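# Place a blue sponge flat on the shelf's top tier

## Task

Put one blue sponge on the upper level of the shelf, lying flat. The shelf must not be moved, any sponges already on it must stay flat and separate from each other, and at the end neither gripper may be in contact with any sponge.

## Robot and tools

Robot: two arms, left_arm and right_arm, each a yam_ultra with a parallel two-finger gripper. The fingers extend along the gripper's +z axis and close along its y axis. end_effector_position is the spot midway between the finger pads, roughly 1 cm short of the tips. Bases in the scene frame: left_arm near (+0.028, +0.365, +0.044) m, right_arm near (+0.028, -0.352, +0.027) m, both nearly unrotated. A camera stand is fixed to the floor behind the arms.

Frames: the scene frame has its origin at table-top height midway between the arms, +z up, +x out over the table, left_arm toward +y (arm names do not match image sides). Each arm's reported hand pose, velocity and target are in that arm's own base frame; the table is described in the scene frame. Reported position and orientation may be off by a few centimetres, more at long reach.

Command rows: every movement command is a row of 14 numbers, each in [-1, 1]: dx, dy, dz, rx, ry, rz, opening for left_arm, then the same seven for right_arm. Always send all 14 even if one arm is idle. dx, dy, dz and rx, ry, rz are offsets, not poses: they are measured from that arm's Hand target at the start of the action (or move), along that arm's base axes, with rotation about the Hand target's position. Scale: 1.0 equals 0.6 m for translation and 180 degrees for rotation; rx, ry, rz form a single rotation vector. A translation longer than 1.0 is shortened along its direction. The opening is absolute, not an offset: +1 fully open (0.094 m), -1 closed. To leave an arm alone, give its six pose numbers as 0 and resend its current opening (a 0 opening is itself a command to half-open).

execute_actions(actions, cameras): actions is a list of actions; each action is a table of up to 15 rows, one per 1/30 s step; a short table repeats its final row up to step 15. Every row counts from the pose at the action's start, not from the previous row; each new action restarts from the current Hand target, so a repeated offset adds up. An empty actions list returns state plus images. cameras: names to show, ["all"], or []; omitted means images only with an empty list. Names: cam_head_left, cam_head_right, cam_left_wrist, cam_right_wrist. Any unknown name invalidates the call.

move(target, speed, blend, opening_speed, grip_force, blocking, cameras): target is one 14-number row or a list of up to 15 rows; every row is an offset from the same starting Hand targets, not chained. The grippers travel in straight lines, all finishing together, capped at 10 s. speed: m/s per path, 0.002 to 2.9, default 0.25 (turning rate up to twice that in rad/s); one value or one per target. blend: corner rounding in m for lists, 0 (default) means stop at each point. opening_speed: rate of finger change per second on the -1..+1 scale, at least 0.2; use it slowly for squashable items like sponges. grip_force: newtons per pad, 10 to 50, one value or one per arm; it persists; lower force closes more slowly. blocking=false returns after about 0.5 s while motion continues. Paths do not avoid obstacles or the other arm; do not route a path close past an arm's own base (the elbow can whip round), go around it.

wait(seconds): 0 to 3600, sends nothing new; returns early if a running move ends. stop(): brakes the running move. zoom_image(camera, region): region [x0, y0, x1, y1] in pixels of that camera's latest image, at most 504 by 504. read_manual(section): licence texts only. finished_scene(scene): integer scene number; ends the scene irreversibly; after it, make no further calls in that reply.

Results: each call gives robot state: end_effector_position (m) and end_effector_quat_wxyz per arm, Hand target (the last commanded pose after clipping, base for the next offsets), Joint positions (last value is measured finger gap in m), Joint torques, Joint velocities (may show within noise or be omitted), grip_measured (opening on the command scale, reads up to about 2.5 mm wide when empty), Tool commands, motor temperatures. Action calls also list positions at some steps. A move adds a move: line with its ending, e.g. done (within 10 mm and 2 degrees), off_target, moving, held, fault, plus limits such as paced (pose clipped) or held (steps withheld). Done does not mean no contact.

Behaviour: each step the commanded orientation is clipped to 40 degrees from the measured one. Friction and gravity can leave a gripper a few cm short of its target; resend the missing distance as an offset. A blocked arm keeps pushing until commanded back past its gripper. When gripping, force ramps about 1 N per 0.001 below first contact and jumps to the limit near 20 N; release by commanding an opening well above grip_measured. Motors heat when holding loads or pushing unreachable poses: MOTOR HOT at 75 °C, a fault fold at 90 °C, collapse at 100 °C.

Avoid: dropping or flinging the sponge, releasing it while moving, striking the shelf or table hard, shoving the shelf, knocking other sponges, letting anything fall off the table, and any contact or squeeze between the two arms or closing one gripper on the other's fingers. Finish with both grippers clear of all sponges.

Each tool is called in YAML: its name, and indented under it one key for each argument.

## Session

execute_actions:
  actions: []

Scene clock: 0.00 s.
left_arm: end_effector_position=(+0.3096, -0.1456, +0.3748) grip_measured=+1.000 end_effector_quat_wxyz=(+0.489, +0.133, +0.767, -0.393) | right_arm: end_effector_position=(+0.3785, +0.1167, +0.4237) grip_measured=+1.000 end_effector_quat_wxyz=(+0.659, -0.136, +0.737, -0.065)
Joint positions: left_arm=[-0.074 1.052 1.159 -0.403 0.752 -0.301 0.094] | right_arm=[0.465 1.182 1.317 -0.267 0.377 -0.232 0.094]
Joint velocities: within noise
Joint torques (N m): no reading
Motor temperatures (°C): left_arm=[26 27 33 25 24 27 28] | right_arm=[29 30 28 27 27 28 28]
Heat: left arm: 33 °C; right arm: 30 °C.
Hand target: left_arm +0.3043, -0.1463, +0.3928; +0.510, +0.148, +0.751, -0.392 | right_arm +0.3730, +0.1131, +0.4410; +0.676, -0.124, +0.724, -0.060
Tool commands: left_gripper/opening=+1.0 right_gripper/opening=+1.0

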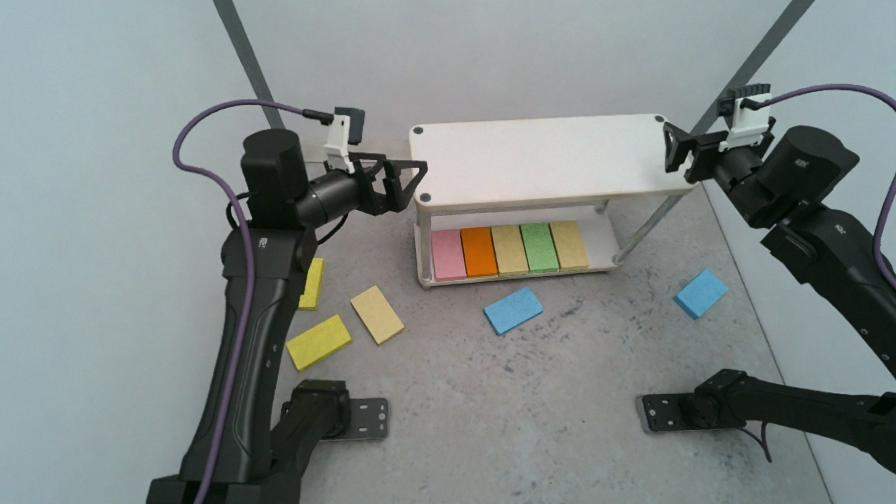

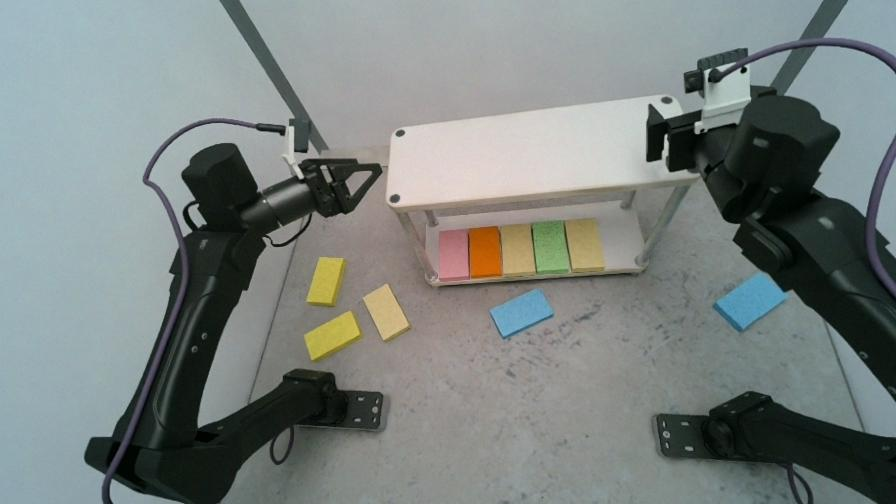

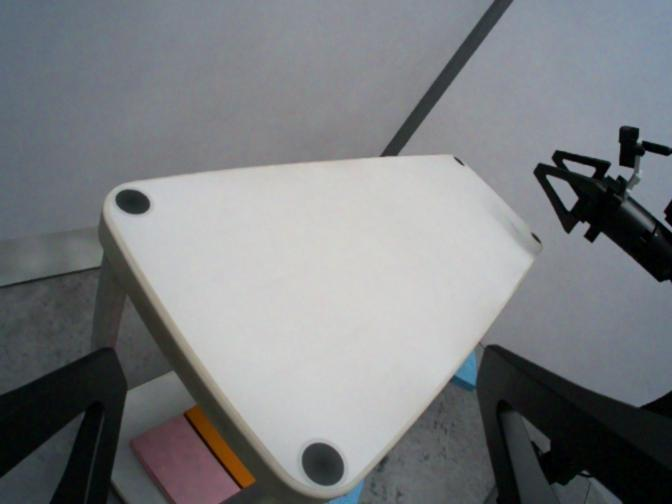

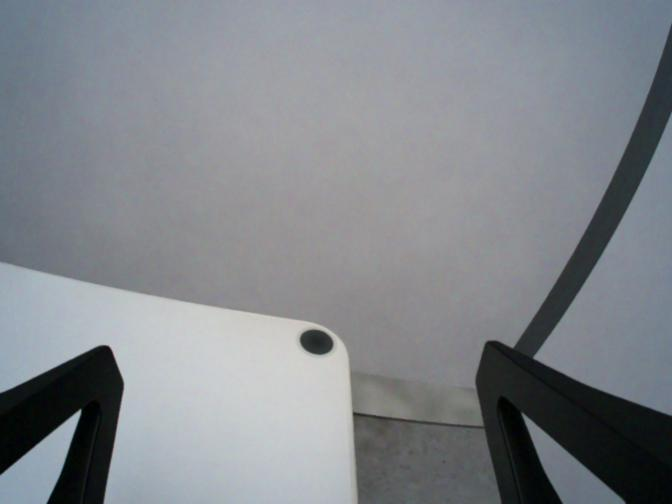

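move:
  target:
    - [-0.2,0,0,0,0,0,1,0,0,0,0,0,0,1]
    - [-0.173,-0.223,-0.405,0.2755,0.0404,-0.1396,1,0,0,0,0,0,0,1]
  blend: 0.05
  speed: 0.4
  cameras: ["all"]

Scene clock: 5.97 s.
left_arm: end_effector_position=(+0.1903, -0.2657, +0.1303) grip_measured=+1.000 end_effector_quat_wxyz=(+0.224, +0.475, +0.839, -0.139) | right_arm: end_effector_position=(+0.3785, +0.1167, +0.4237) grip_measured=+1.000 end_effector_quat_wxyz=(+0.659, -0.136, +0.737, -0.065)
Joint positions: left_arm=[-0.907 1.302 0.955 -0.696 0.082 0.101 0.094] | right_arm=[0.465 1.182 1.317 -0.267 0.377 -0.232 0.094]
Joint torques (N m): left_arm=[-0.38 -2.91 8.27 1.41 -0.05 0.05] | right_arm=[-0.09 -4.46 6.75 2.21 0 0.01]
Heat: left arm: 34 °C; right arm: 30 °C.
Hand target: left_arm +0.2005, -0.2801, +0.1498; +0.260, +0.477, +0.826, -0.150 | right_arm +0.3730, +0.1131, +0.4410; +0.676, -0.124, +0.724, -0.060
Off the commanded pose: left_arm 0.026 m, 5 deg | right_arm 0.018 m, 3 deg.
move: off_target (left_arm)

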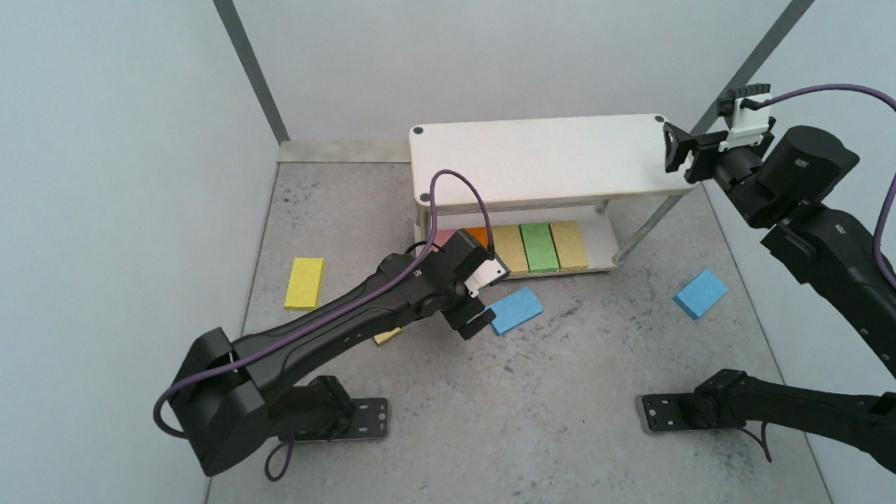

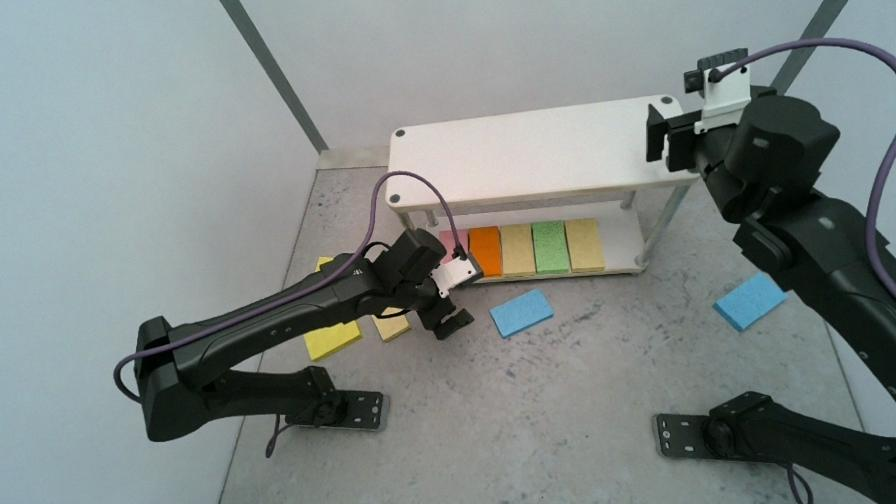

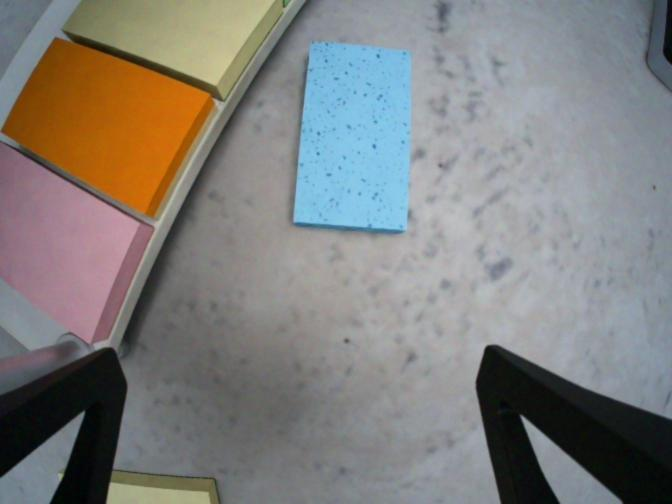

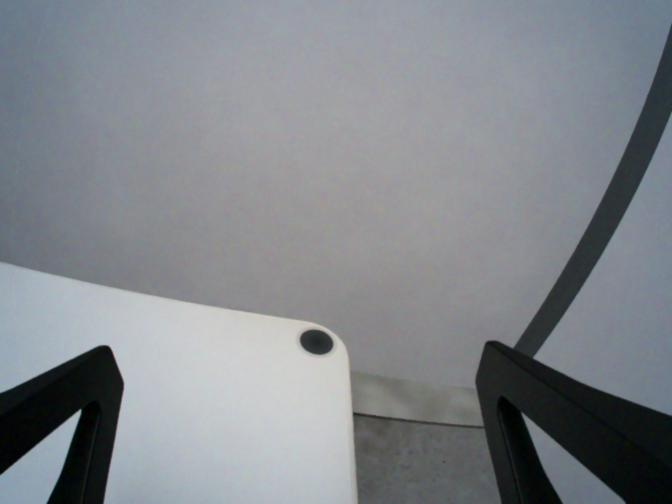

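move:
  target: [0.0675,-0.1907,-0.150,0,0,0,1,0,0,0,0,0,0,1]
  cameras: ["cam_left_wrist"]

Scene clock: 9.13 s.
left_arm: end_effector_position=(+0.2276, -0.3667, +0.0359) grip_measured=+1.000 end_effector_quat_wxyz=(+0.217, +0.485, +0.838, -0.127) | right_arm: end_effector_position=(+0.3785, +0.1167, +0.4237) grip_measured=+1.000 end_effector_quat_wxyz=(+0.659, -0.136, +0.737, -0.065)
Joint positions: left_arm=[-1.008 1.83 1.099 -0.334 0.022 0.035 0.094] | right_arm=[0.465 1.182 1.317 -0.267 0.377 -0.232 0.094]
Joint torques (N m): left_arm=[-0.39 -6.37 9.17 1.5 -0.08 -0.09] | right_arm=[-0.1 -4.46 6.76 2.22 0 0.01]
Heat: left arm: 34 °C; right arm: 31 °C.
Hand target: left_arm +0.2410, -0.3945, +0.0598; +0.260, +0.477, +0.826, -0.150 | right_arm +0.3730, +0.1131, +0.4410; +0.676, -0.124, +0.724, -0.060
Off the commanded pose: left_arm 0.039 m, 6 deg | right_arm 0.018 m, 3 deg.
move: off_target (left_arm)

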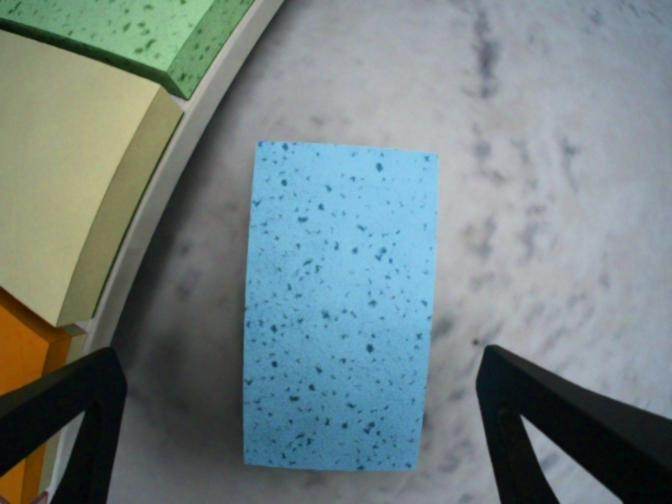

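move:
  target: [0,-0.032,-0.087,0,0,0,1,0,0,0,0,0,0,1]
  speed: 0.15
  cameras: ["cam_left_wrist"]

Scene clock: 11.33 s.
left_arm: end_effector_position=(+0.2305, -0.3909, -0.0078) grip_measured=+1.000 end_effector_quat_wxyz=(+0.224, +0.484, +0.835, -0.134) | right_arm: end_effector_position=(+0.3785, +0.1167, +0.4237) grip_measured=+1.000 end_effector_quat_wxyz=(+0.659, -0.136, +0.737, -0.065)
Joint positions: left_arm=[-1.035 1.984 1.099 -0.157 0.014 0.012 0.094] | right_arm=[0.465 1.182 1.317 -0.267 0.377 -0.232 0.094]
Joint torques (N m): left_arm=[-0.36 -6.84 7.5 1.55 -0.09 -0.08] | right_arm=[-0.09 -4.46 6.76 2.21 0 0.01]
Motor temperatures (°C): left_arm=[26 27 35 27 24 27 28] | right_arm=[29 30 30 32 27 28 28]
Heat: left arm: 35 °C; right arm: 32 °C.
Hand target: left_arm +0.2410, -0.4137, +0.0076; +0.260, +0.477, +0.826, -0.150 | right_arm +0.3730, +0.1131, +0.4410; +0.676, -0.124, +0.724, -0.060
Off the commanded pose: left_arm 0.029 m, 5 deg | right_arm 0.018 m, 3 deg.
move: off_target (left_arm)

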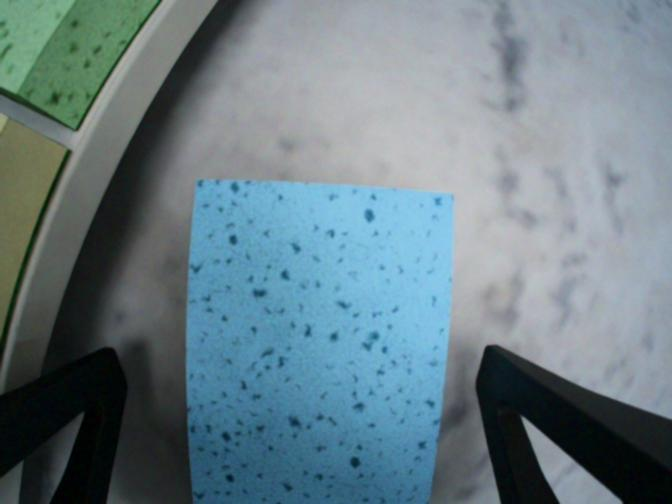

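move:
  target:
    - [0,0.012,-0.022,0,0,0,1,0,0,0,0,0,0,1]
    - [0,0.012,-0.022,0,0,0,0.08,0,0,0,0,0,0,1]
  speed: 0.1
  opening_speed: 1.5
  cameras: ["cam_left_wrist"]

Scene clock: 13.97 s.
left_arm: end_effector_position=(+0.2369, -0.4010, -0.0077) grip_measured=+0.082 end_effector_quat_wxyz=(+0.245, +0.481, +0.830, -0.144) | right_arm: end_effector_position=(+0.3785, +0.1167, +0.4237) grip_measured=+1.000 end_effector_quat_wxyz=(+0.659, -0.136, +0.737, -0.065)
Joint positions: left_arm=[-1.035 2.004 1.099 -0.09 0.013 0.012 0.051] | right_arm=[0.465 1.182 1.317 -0.267 0.377 -0.232 0.094]
Joint torques (N m): left_arm=[0.4 -7.23 4.21 1.51 -0.04 0.02] | right_arm=[-0.1 -4.46 6.75 2.21 0 0.01]
Heat: left arm: 35 °C; right arm: 33 °C.
Hand target: left_arm +0.2410, -0.4065, -0.0056; +0.260, +0.477, +0.826, -0.150 | right_arm +0.3730, +0.1131, +0.4410; +0.676, -0.124, +0.724, -0.060
Off the commanded pose: left_arm 0.007 m, 2 deg | right_arm 0.018 m, 3 deg.
move: done; target 2's new opening was sent with left_arm's hand 0.010 m and 3 deg from that target

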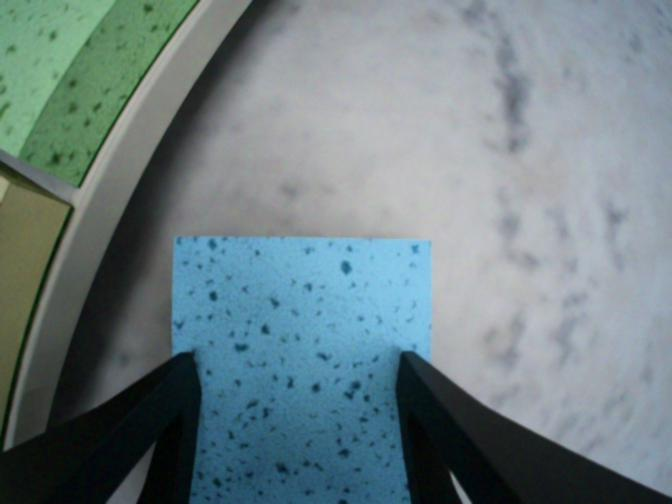

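move:
  target:
    - [0,0,0.003,0,0,0,0.8,0,0,0,0,0,0,1]
    - [-0.05,0.087,0.10,-0.1206,-0.069,0,0.8,0,0,0,0,0,0,1]
  speed: 0.2
  opening_speed: 2
  cameras: ["cam_left_wrist"]

Scene clock: 20.23 s.
left_arm: end_effector_position=(+0.2058, -0.3488, +0.0339) grip_measured=+0.798 end_effector_quat_wxyz=(+0.401, +0.446, +0.766, -0.231) | right_arm: end_effector_position=(+0.3785, +0.1167, +0.4237) grip_measured=+1.000 end_effector_quat_wxyz=(+0.659, -0.136, +0.737, -0.065)
Joint positions: left_arm=[-1.035 1.687 0.507 0.571 0.013 0.012 0.084] | right_arm=[0.465 1.182 1.317 -0.267 0.377 -0.232 0.094]
Joint torques (N m): left_arm=[0.4 -6.26 3.21 2.17 0.07 0.01] | right_arm=[-0.09 -4.48 6.76 2.21 -0.01 0.01]
Heat: left arm: 34 °C; right arm: 34 °C.
Hand target: left_arm +0.2110, -0.3543, +0.0544; +0.433, +0.433, +0.750, -0.251 | right_arm +0.3730, +0.1131, +0.4410; +0.676, -0.124, +0.724, -0.060
Off the commanded pose: left_arm 0.022 m, 5 deg | right_arm 0.018 m, 3 deg.
move: off_target (left_arm)

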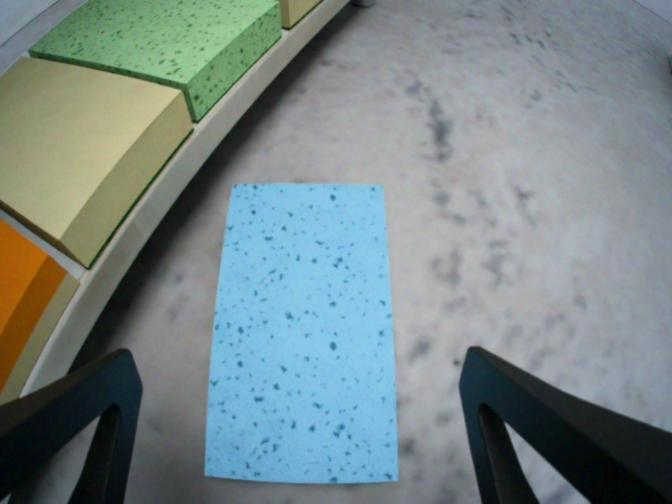

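move:
  target:
    - [0.047,-0.075,-0.057,0,0,0,1,0,0,0,0,0,0,1]
    - [0.047,-0.075,-0.057,0,0,0,0.08,0,0,0,0,0,0,1]
  speed: 0.15
  opening_speed: 1.5
  cameras: ["all"]

Scene clock: 23.37 s.
left_arm: end_effector_position=(+0.2237, -0.3789, -0.0053) grip_measured=+0.082 end_effector_quat_wxyz=(+0.393, +0.448, +0.771, -0.227) | right_arm: end_effector_position=(+0.3785, +0.1167, +0.4237) grip_measured=+1.000 end_effector_quat_wxyz=(+0.659, -0.136, +0.737, -0.065)
Joint positions: left_arm=[-1.035 1.948 0.634 0.683 0.013 0.012 0.051] | right_arm=[0.465 1.182 1.317 -0.267 0.377 -0.232 0.094]
Joint torques (N m): left_arm=[0.47 -5.61 6.71 2.12 0.08 0.02] | right_arm=[-0.1 -4.46 6.76 2.22 -0.01 0.01]
Heat: left arm: 35 °C; right arm: 35 °C.
Hand target: left_arm +0.2392, -0.3993, +0.0202; +0.433, +0.433, +0.750, -0.251 | right_arm +0.3730, +0.1131, +0.4410; +0.676, -0.124, +0.724, -0.060
Off the commanded pose: left_arm 0.036 m, 6 deg | right_arm 0.018 m, 3 deg.
move: off_target (left_arm); target 2's new opening was sent with left_arm's hand 0.036 m and 6 deg from that target

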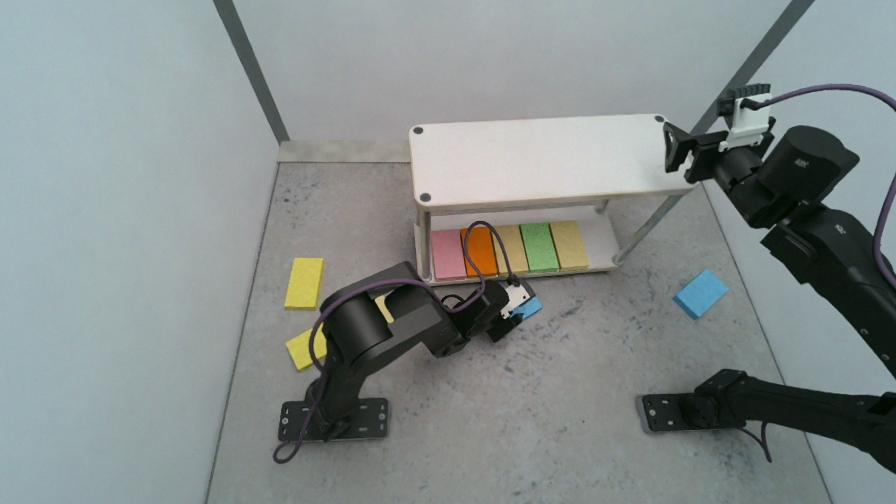

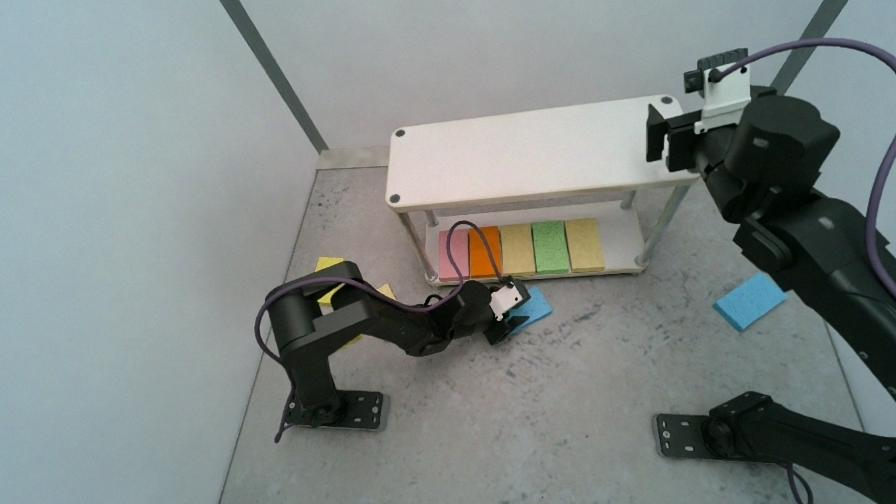

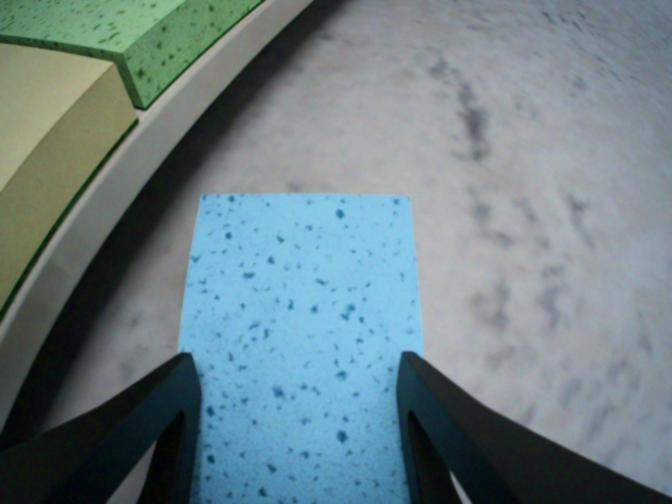

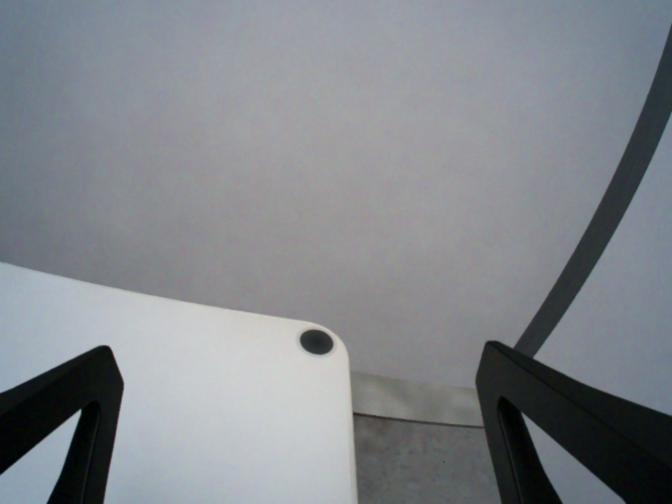

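move:
  target:
    - [-0.05,0.083,0.083,0,0,0,0.08,0,0,0,0,0,0,1]
    - [-0.15,0.25,0.62,0,0,0,0.08,0,0,0,0,0,0,1]
    - [0.2,0.18,0.63,0,0,0.117,0.08,0,0,0,0,0,0,1]
  speed: 0.3
  blend: 0.04
  cameras: ["all"]

Scene clock: 27.43 s.
left_arm: end_effector_position=(+0.3626, -0.2945, +0.3815) grip_measured=+0.082 end_effector_quat_wxyz=(+0.463, +0.296, +0.819, -0.165) | right_arm: end_effector_position=(+0.3785, +0.1167, +0.4237) grip_measured=+1.000 end_effector_quat_wxyz=(+0.659, -0.136, +0.737, -0.065)
Joint positions: left_arm=[-0.682 1.63 1.926 -0.838 0.006 0.007 0.051] | right_arm=[0.465 1.182 1.317 -0.267 0.377 -0.232 0.094]
Joint torques (N m): left_arm=[0.31 -5.18 9.59 1.27 -0.08 -0.08] | right_arm=[-0.1 -4.46 6.76 2.21 -0.01 0.01]
Heat: left arm: 35 °C; right arm: 36 °C.
Hand target: left_arm +0.3592, -0.2913, +0.3982; +0.471, +0.289, +0.817, -0.167 | right_arm +0.3730, +0.1131, +0.4410; +0.676, -0.124, +0.724, -0.060
Off the commanded pose: left_arm 0.017 m, 1 deg | right_arm 0.018 m, 3 deg.
move: off_target (left_arm); blend cut to 0.0373 m at target 1

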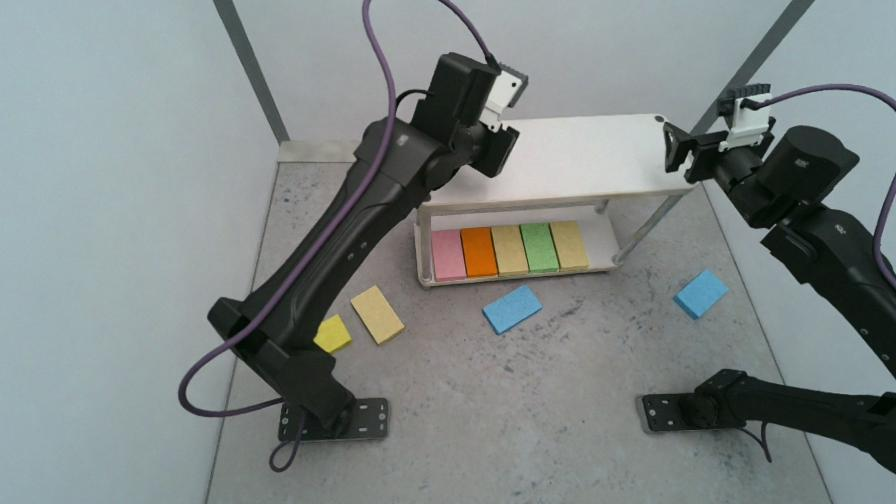

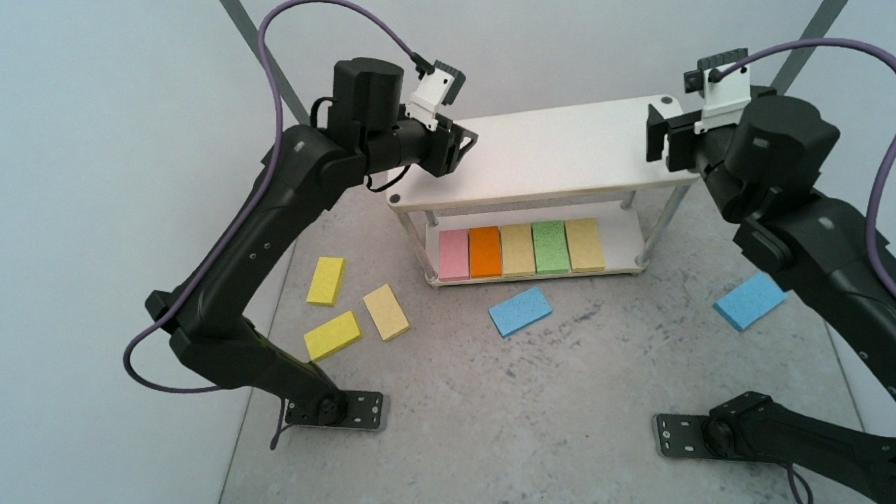

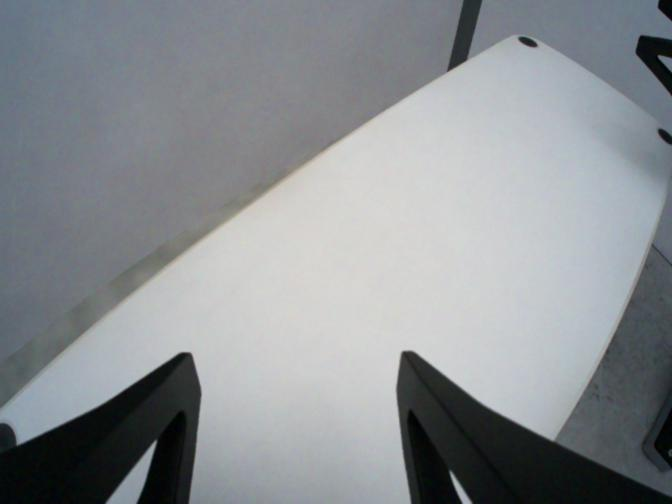

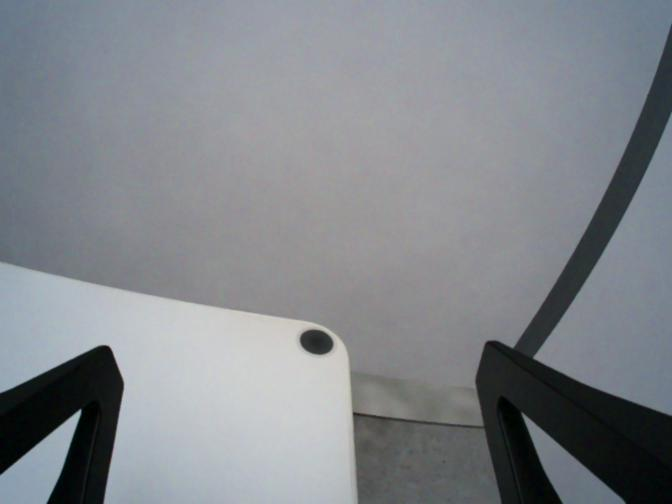

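move:
  target:
    - [-0.35,0.07,-0.01,0,0,-0.117,1,0,0,0,0,0,0,1]
    - [-0.247,-0.105,-0.573,0,0,-0.117,1,0,0,0,0,0,0,1]
    - [-0.187,-0.205,-0.650,0,0,-0.117,1,0,0,0,0,0,0,1]
    - [-0.187,-0.205,-0.650,0,0,-0.117,-0.2,0,0,0,0,0,0,1]
  speed: [0.35,0.3,0.12,0.1]
  blend: [0.04,0,0,0]
  opening_speed: 1.5
  cameras: ["cam_left_wrist"]

Scene clock: 36.33 s.
left_arm: end_effector_position=(+0.2391, -0.3913, -0.0147) grip_measured=+0.275 end_effector_quat_wxyz=(+0.397, +0.444, +0.770, -0.229) | right_arm: end_effector_position=(+0.3785, +0.1167, +0.4237) grip_measured=+1.000 end_effector_quat_wxyz=(+0.659, -0.136, +0.737, -0.065)
Joint positions: left_arm=[-1.015 2.035 0.703 0.712 0.025 0.018 0.06] | right_arm=[0.465 1.182 1.317 -0.267 0.377 -0.232 0.094]
Joint torques (N m): left_arm=[-0.53 -6.09 6.54 2.05 -0.08 -0.08] | right_arm=[-0.09 -4.46 6.76 2.22 -0.01 0.01]
Motor temperatures (°C): left_arm=[26 28 35 29 24 27 28] | right_arm=[29 31 32 37 27 28 28]
Heat: left arm: 35 °C; right arm: 37 °C.
Hand target: left_arm +0.2470, -0.4143, +0.0082; +0.433, +0.433, +0.750, -0.251 | right_arm +0.3730, +0.1131, +0.4410; +0.676, -0.124, +0.724, -0.060
Off the commanded pose: left_arm 0.033 m, 5 deg | right_arm 0.018 m, 3 deg.
move: off_target (left_arm); target 4's new opening was sent with left_arm's hand 0.036 m and 6 deg from that target

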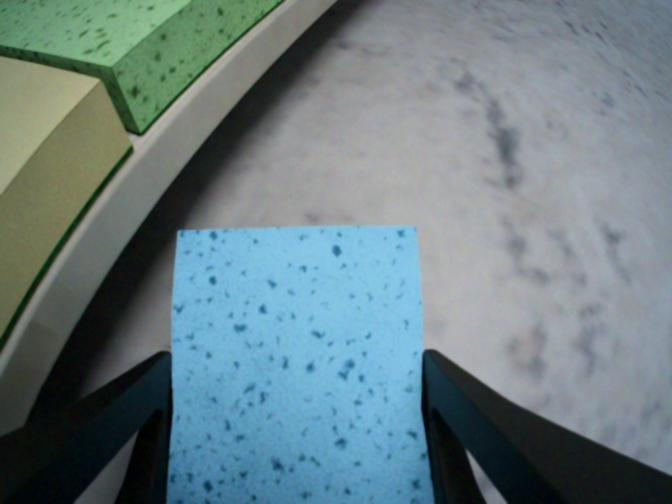

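move:
  target:
    - [-0.05,0.083,0.083,0,0,0,-0.2,0,0,0,0,0,0,1]
    - [-0.163,0.275,0.64,0,0,0,-0.2,0,0,0,0,0,0,1]
    - [0.187,0.205,0.66,0,0,0.117,-0.2,0,0,0,0,0,0,1]
  speed: 0.3
  blend: 0.04
  cameras: ["all"]

Scene clock: 40.27 s.
left_arm: end_effector_position=(+0.3628, -0.2946, +0.3868) grip_measured=+0.275 end_effector_quat_wxyz=(+0.462, +0.296, +0.820, -0.165) | right_arm: end_effector_position=(+0.3785, +0.1167, +0.4237) grip_measured=+1.000 end_effector_quat_wxyz=(+0.659, -0.136, +0.737, -0.065)
Joint positions: left_arm=[-0.682 1.647 1.972 -0.871 0.006 0.007 0.06] | right_arm=[0.465 1.182 1.317 -0.267 0.377 -0.232 0.094]
Joint torques (N m): left_arm=[0.31 -5.24 9.52 1.28 -0.09 -0.08] | right_arm=[-0.09 -4.46 6.75 2.21 -0.01 0.01]
Heat: left arm: 36 °C; right arm: 37 °C.
Hand target: left_arm +0.3592, -0.2913, +0.4042; +0.471, +0.289, +0.817, -0.167 | right_arm +0.3730, +0.1131, +0.4410; +0.676, -0.124, +0.724, -0.060
Off the commanded pose: left_arm 0.018 m, 1 deg | right_arm 0.018 m, 3 deg.
move: off_target (left_arm); blend cut to 0.0375 m at target 1

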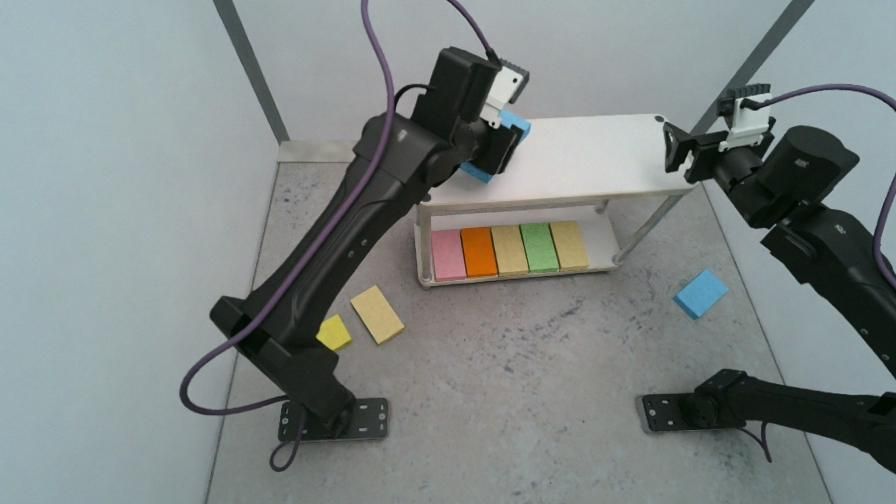

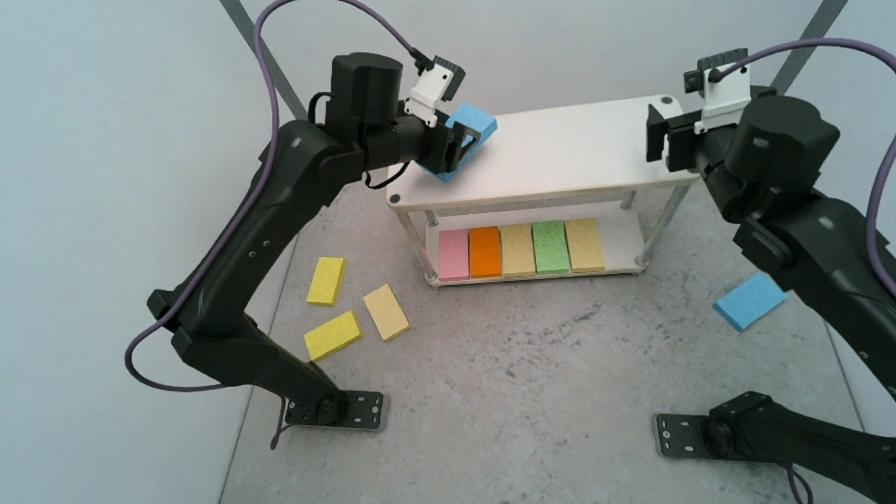

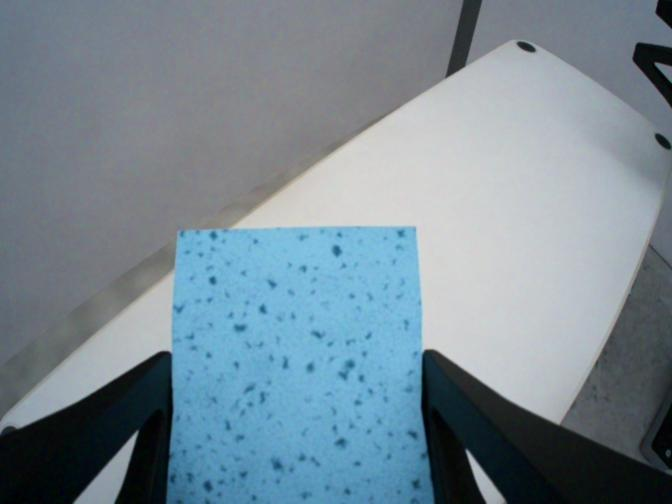

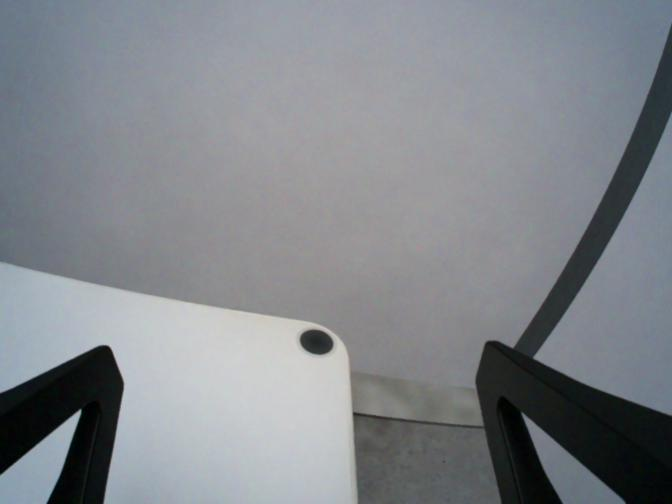

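move:
  target: [0,0,-0.1167,0,0,0,-0.2,0,0,0,0,0,0,1]
  speed: 0.15
  cameras: ["cam_head_left","cam_head_right","cam_left_wrist"]

zoom_image:
  camera: "cam_head_left"
  region: [360, 60, 612, 230]

Scene clock: 41.93 s.
left_arm: end_effector_position=(+0.3596, -0.2920, +0.3435) grip_measured=+0.276 end_effector_quat_wxyz=(+0.476, +0.292, +0.812, -0.170) | right_arm: end_effector_position=(+0.3785, +0.1167, +0.4237) grip_measured=+1.000 end_effector_quat_wxyz=(+0.659, -0.136, +0.737, -0.065)
Joint positions: left_arm=[-0.682 1.521 1.621 -0.611 0.006 0.006 0.06] | right_arm=[0.465 1.182 1.317 -0.267 0.377 -0.232 0.094]
Joint torques (N m): left_arm=[0.32 -5.14 3.4 1.71 -0.09 -0.07] | right_arm=[-0.09 -4.45 6.76 2.21 -0.01 0.01]
Heat: left arm: 36 °C; right arm: 38 °C.
Hand target: left_arm +0.3592, -0.2913, +0.3341; +0.471, +0.289, +0.817, -0.167 | right_arm +0.3730, +0.1131, +0.4410; +0.676, -0.124, +0.724, -0.060
Off the commanded pose: left_arm 0.009 m, 1 deg | right_arm 0.018 m, 3 deg.
move: done

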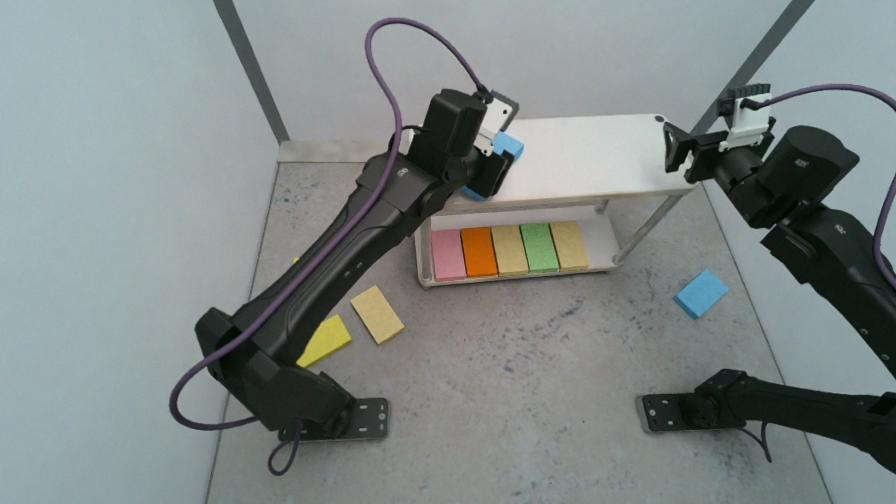

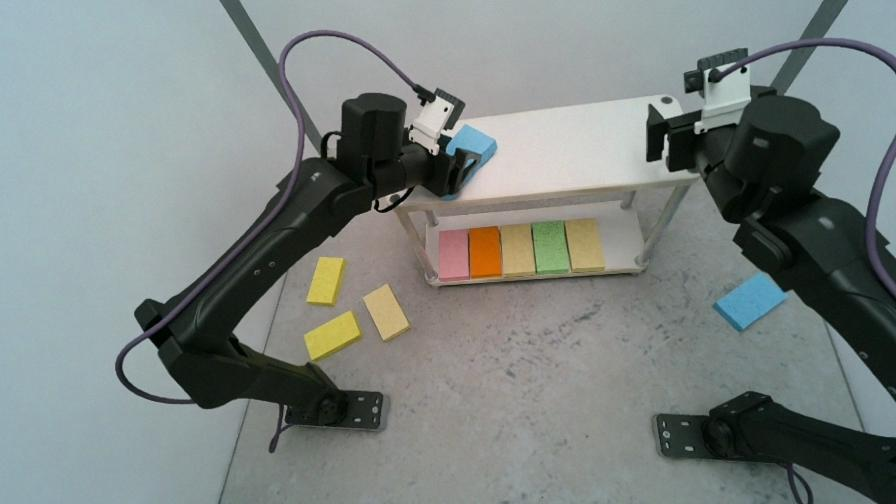

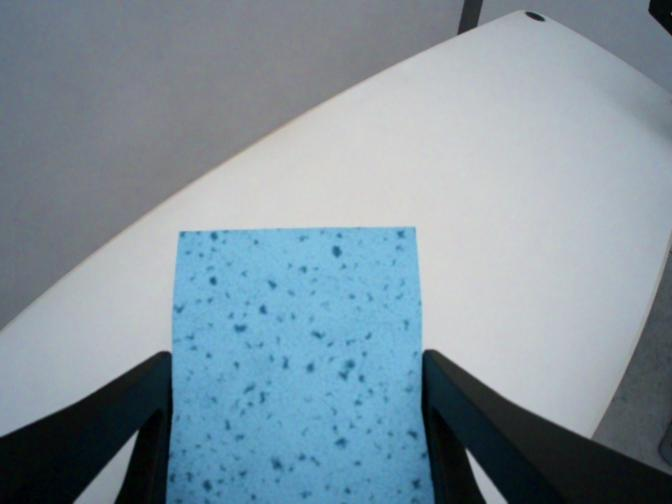

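Scaled by 2.000 from the camera's image (finer frame: 1280x720).

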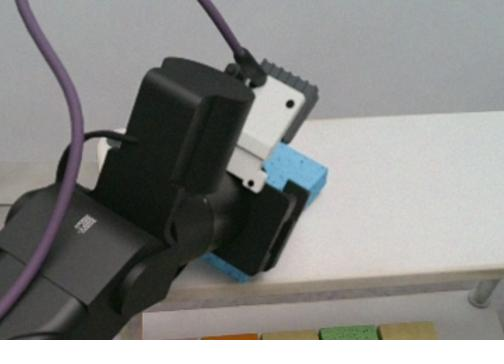

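move:
  target:
    - [0,0,0.03,0,0,0,-0.2,0,0,0,0,0,0,1]
    - [0.037,-0.02,0.03,0,0,0,-0.2,0,0,0,0,0,0,1]
    - [0.037,-0.02,-0.01,0,0,0,-0.2,0,0,0,0,0,0,1]
  speed: 0.1
  blend: 0.008
  cameras: ["cam_head_left","cam_head_right","cam_left_wrist"]

zoom_image:
  camera: "cam_head_left"
  region: [360, 60, 612, 230]

zoom_image:
  camera: "cam_head_right"
  region: [360, 60, 612, 230]

Scene clock: 43.80 s.
left_arm: end_effector_position=(+0.3768, -0.3060, +0.3445) grip_measured=+0.276 end_effector_quat_wxyz=(+0.482, +0.291, +0.808, -0.172) | right_arm: end_effector_position=(+0.3785, +0.1167, +0.4237) grip_measured=+1.000 end_effector_quat_wxyz=(+0.659, -0.136, +0.737, -0.065)
Joint positions: left_arm=[-0.682 1.593 1.68 -0.582 0.006 0.006 0.06] | right_arm=[0.465 1.182 1.317 -0.267 0.377 -0.232 0.094]
Joint torques (N m): left_arm=[0.46 -4.9 3.4 1.7 0.05 -0.01] | right_arm=[-0.1 -4.48 6.76 2.21 -0.01 0.01]
Heat: left arm: 35 °C; right arm: 38 °C.
Hand target: left_arm +0.3814, -0.3033, +0.3281; +0.471, +0.289, +0.817, -0.167 | right_arm +0.3730, +0.1131, +0.4410; +0.676, -0.124, +0.724, -0.060
Off the commanded pose: left_arm 0.017 m, 2 deg | right_arm 0.018 m, 3 deg.
move: off_target (left_arm)

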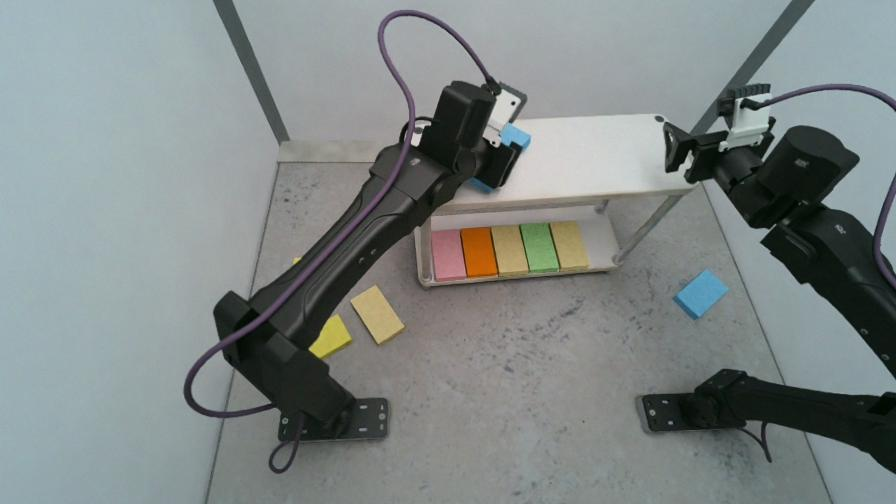

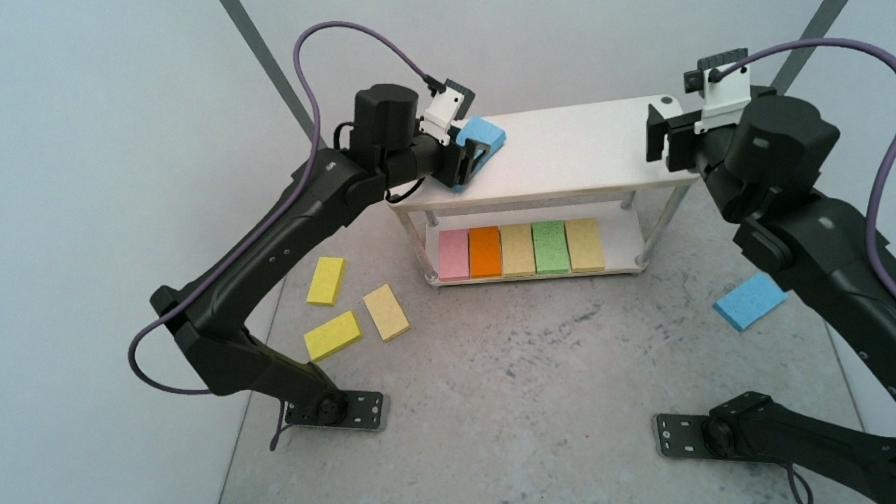

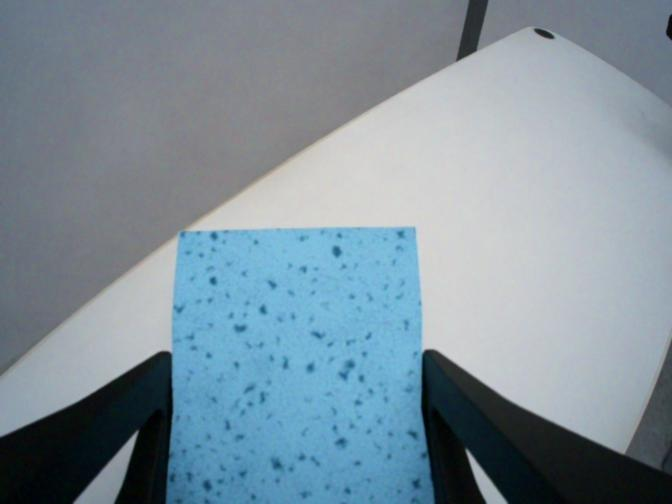

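Scaled by 2.000 from the camera's image (finer frame: 1280x720).

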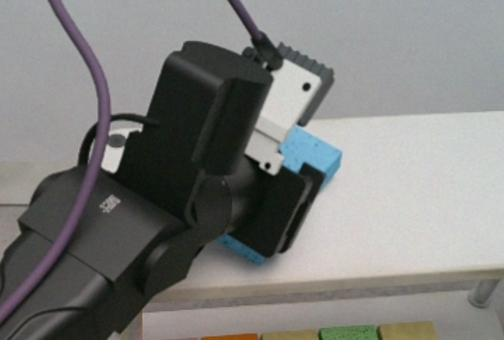

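Scaled by 2.000 from the camera's image (finer frame: 1280x720).

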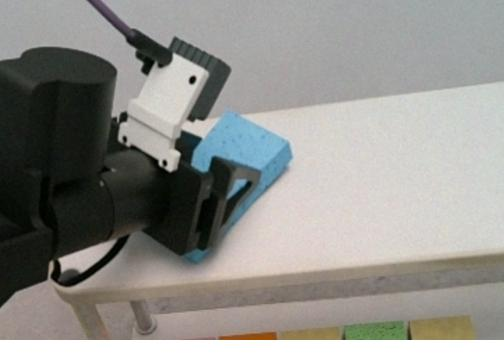

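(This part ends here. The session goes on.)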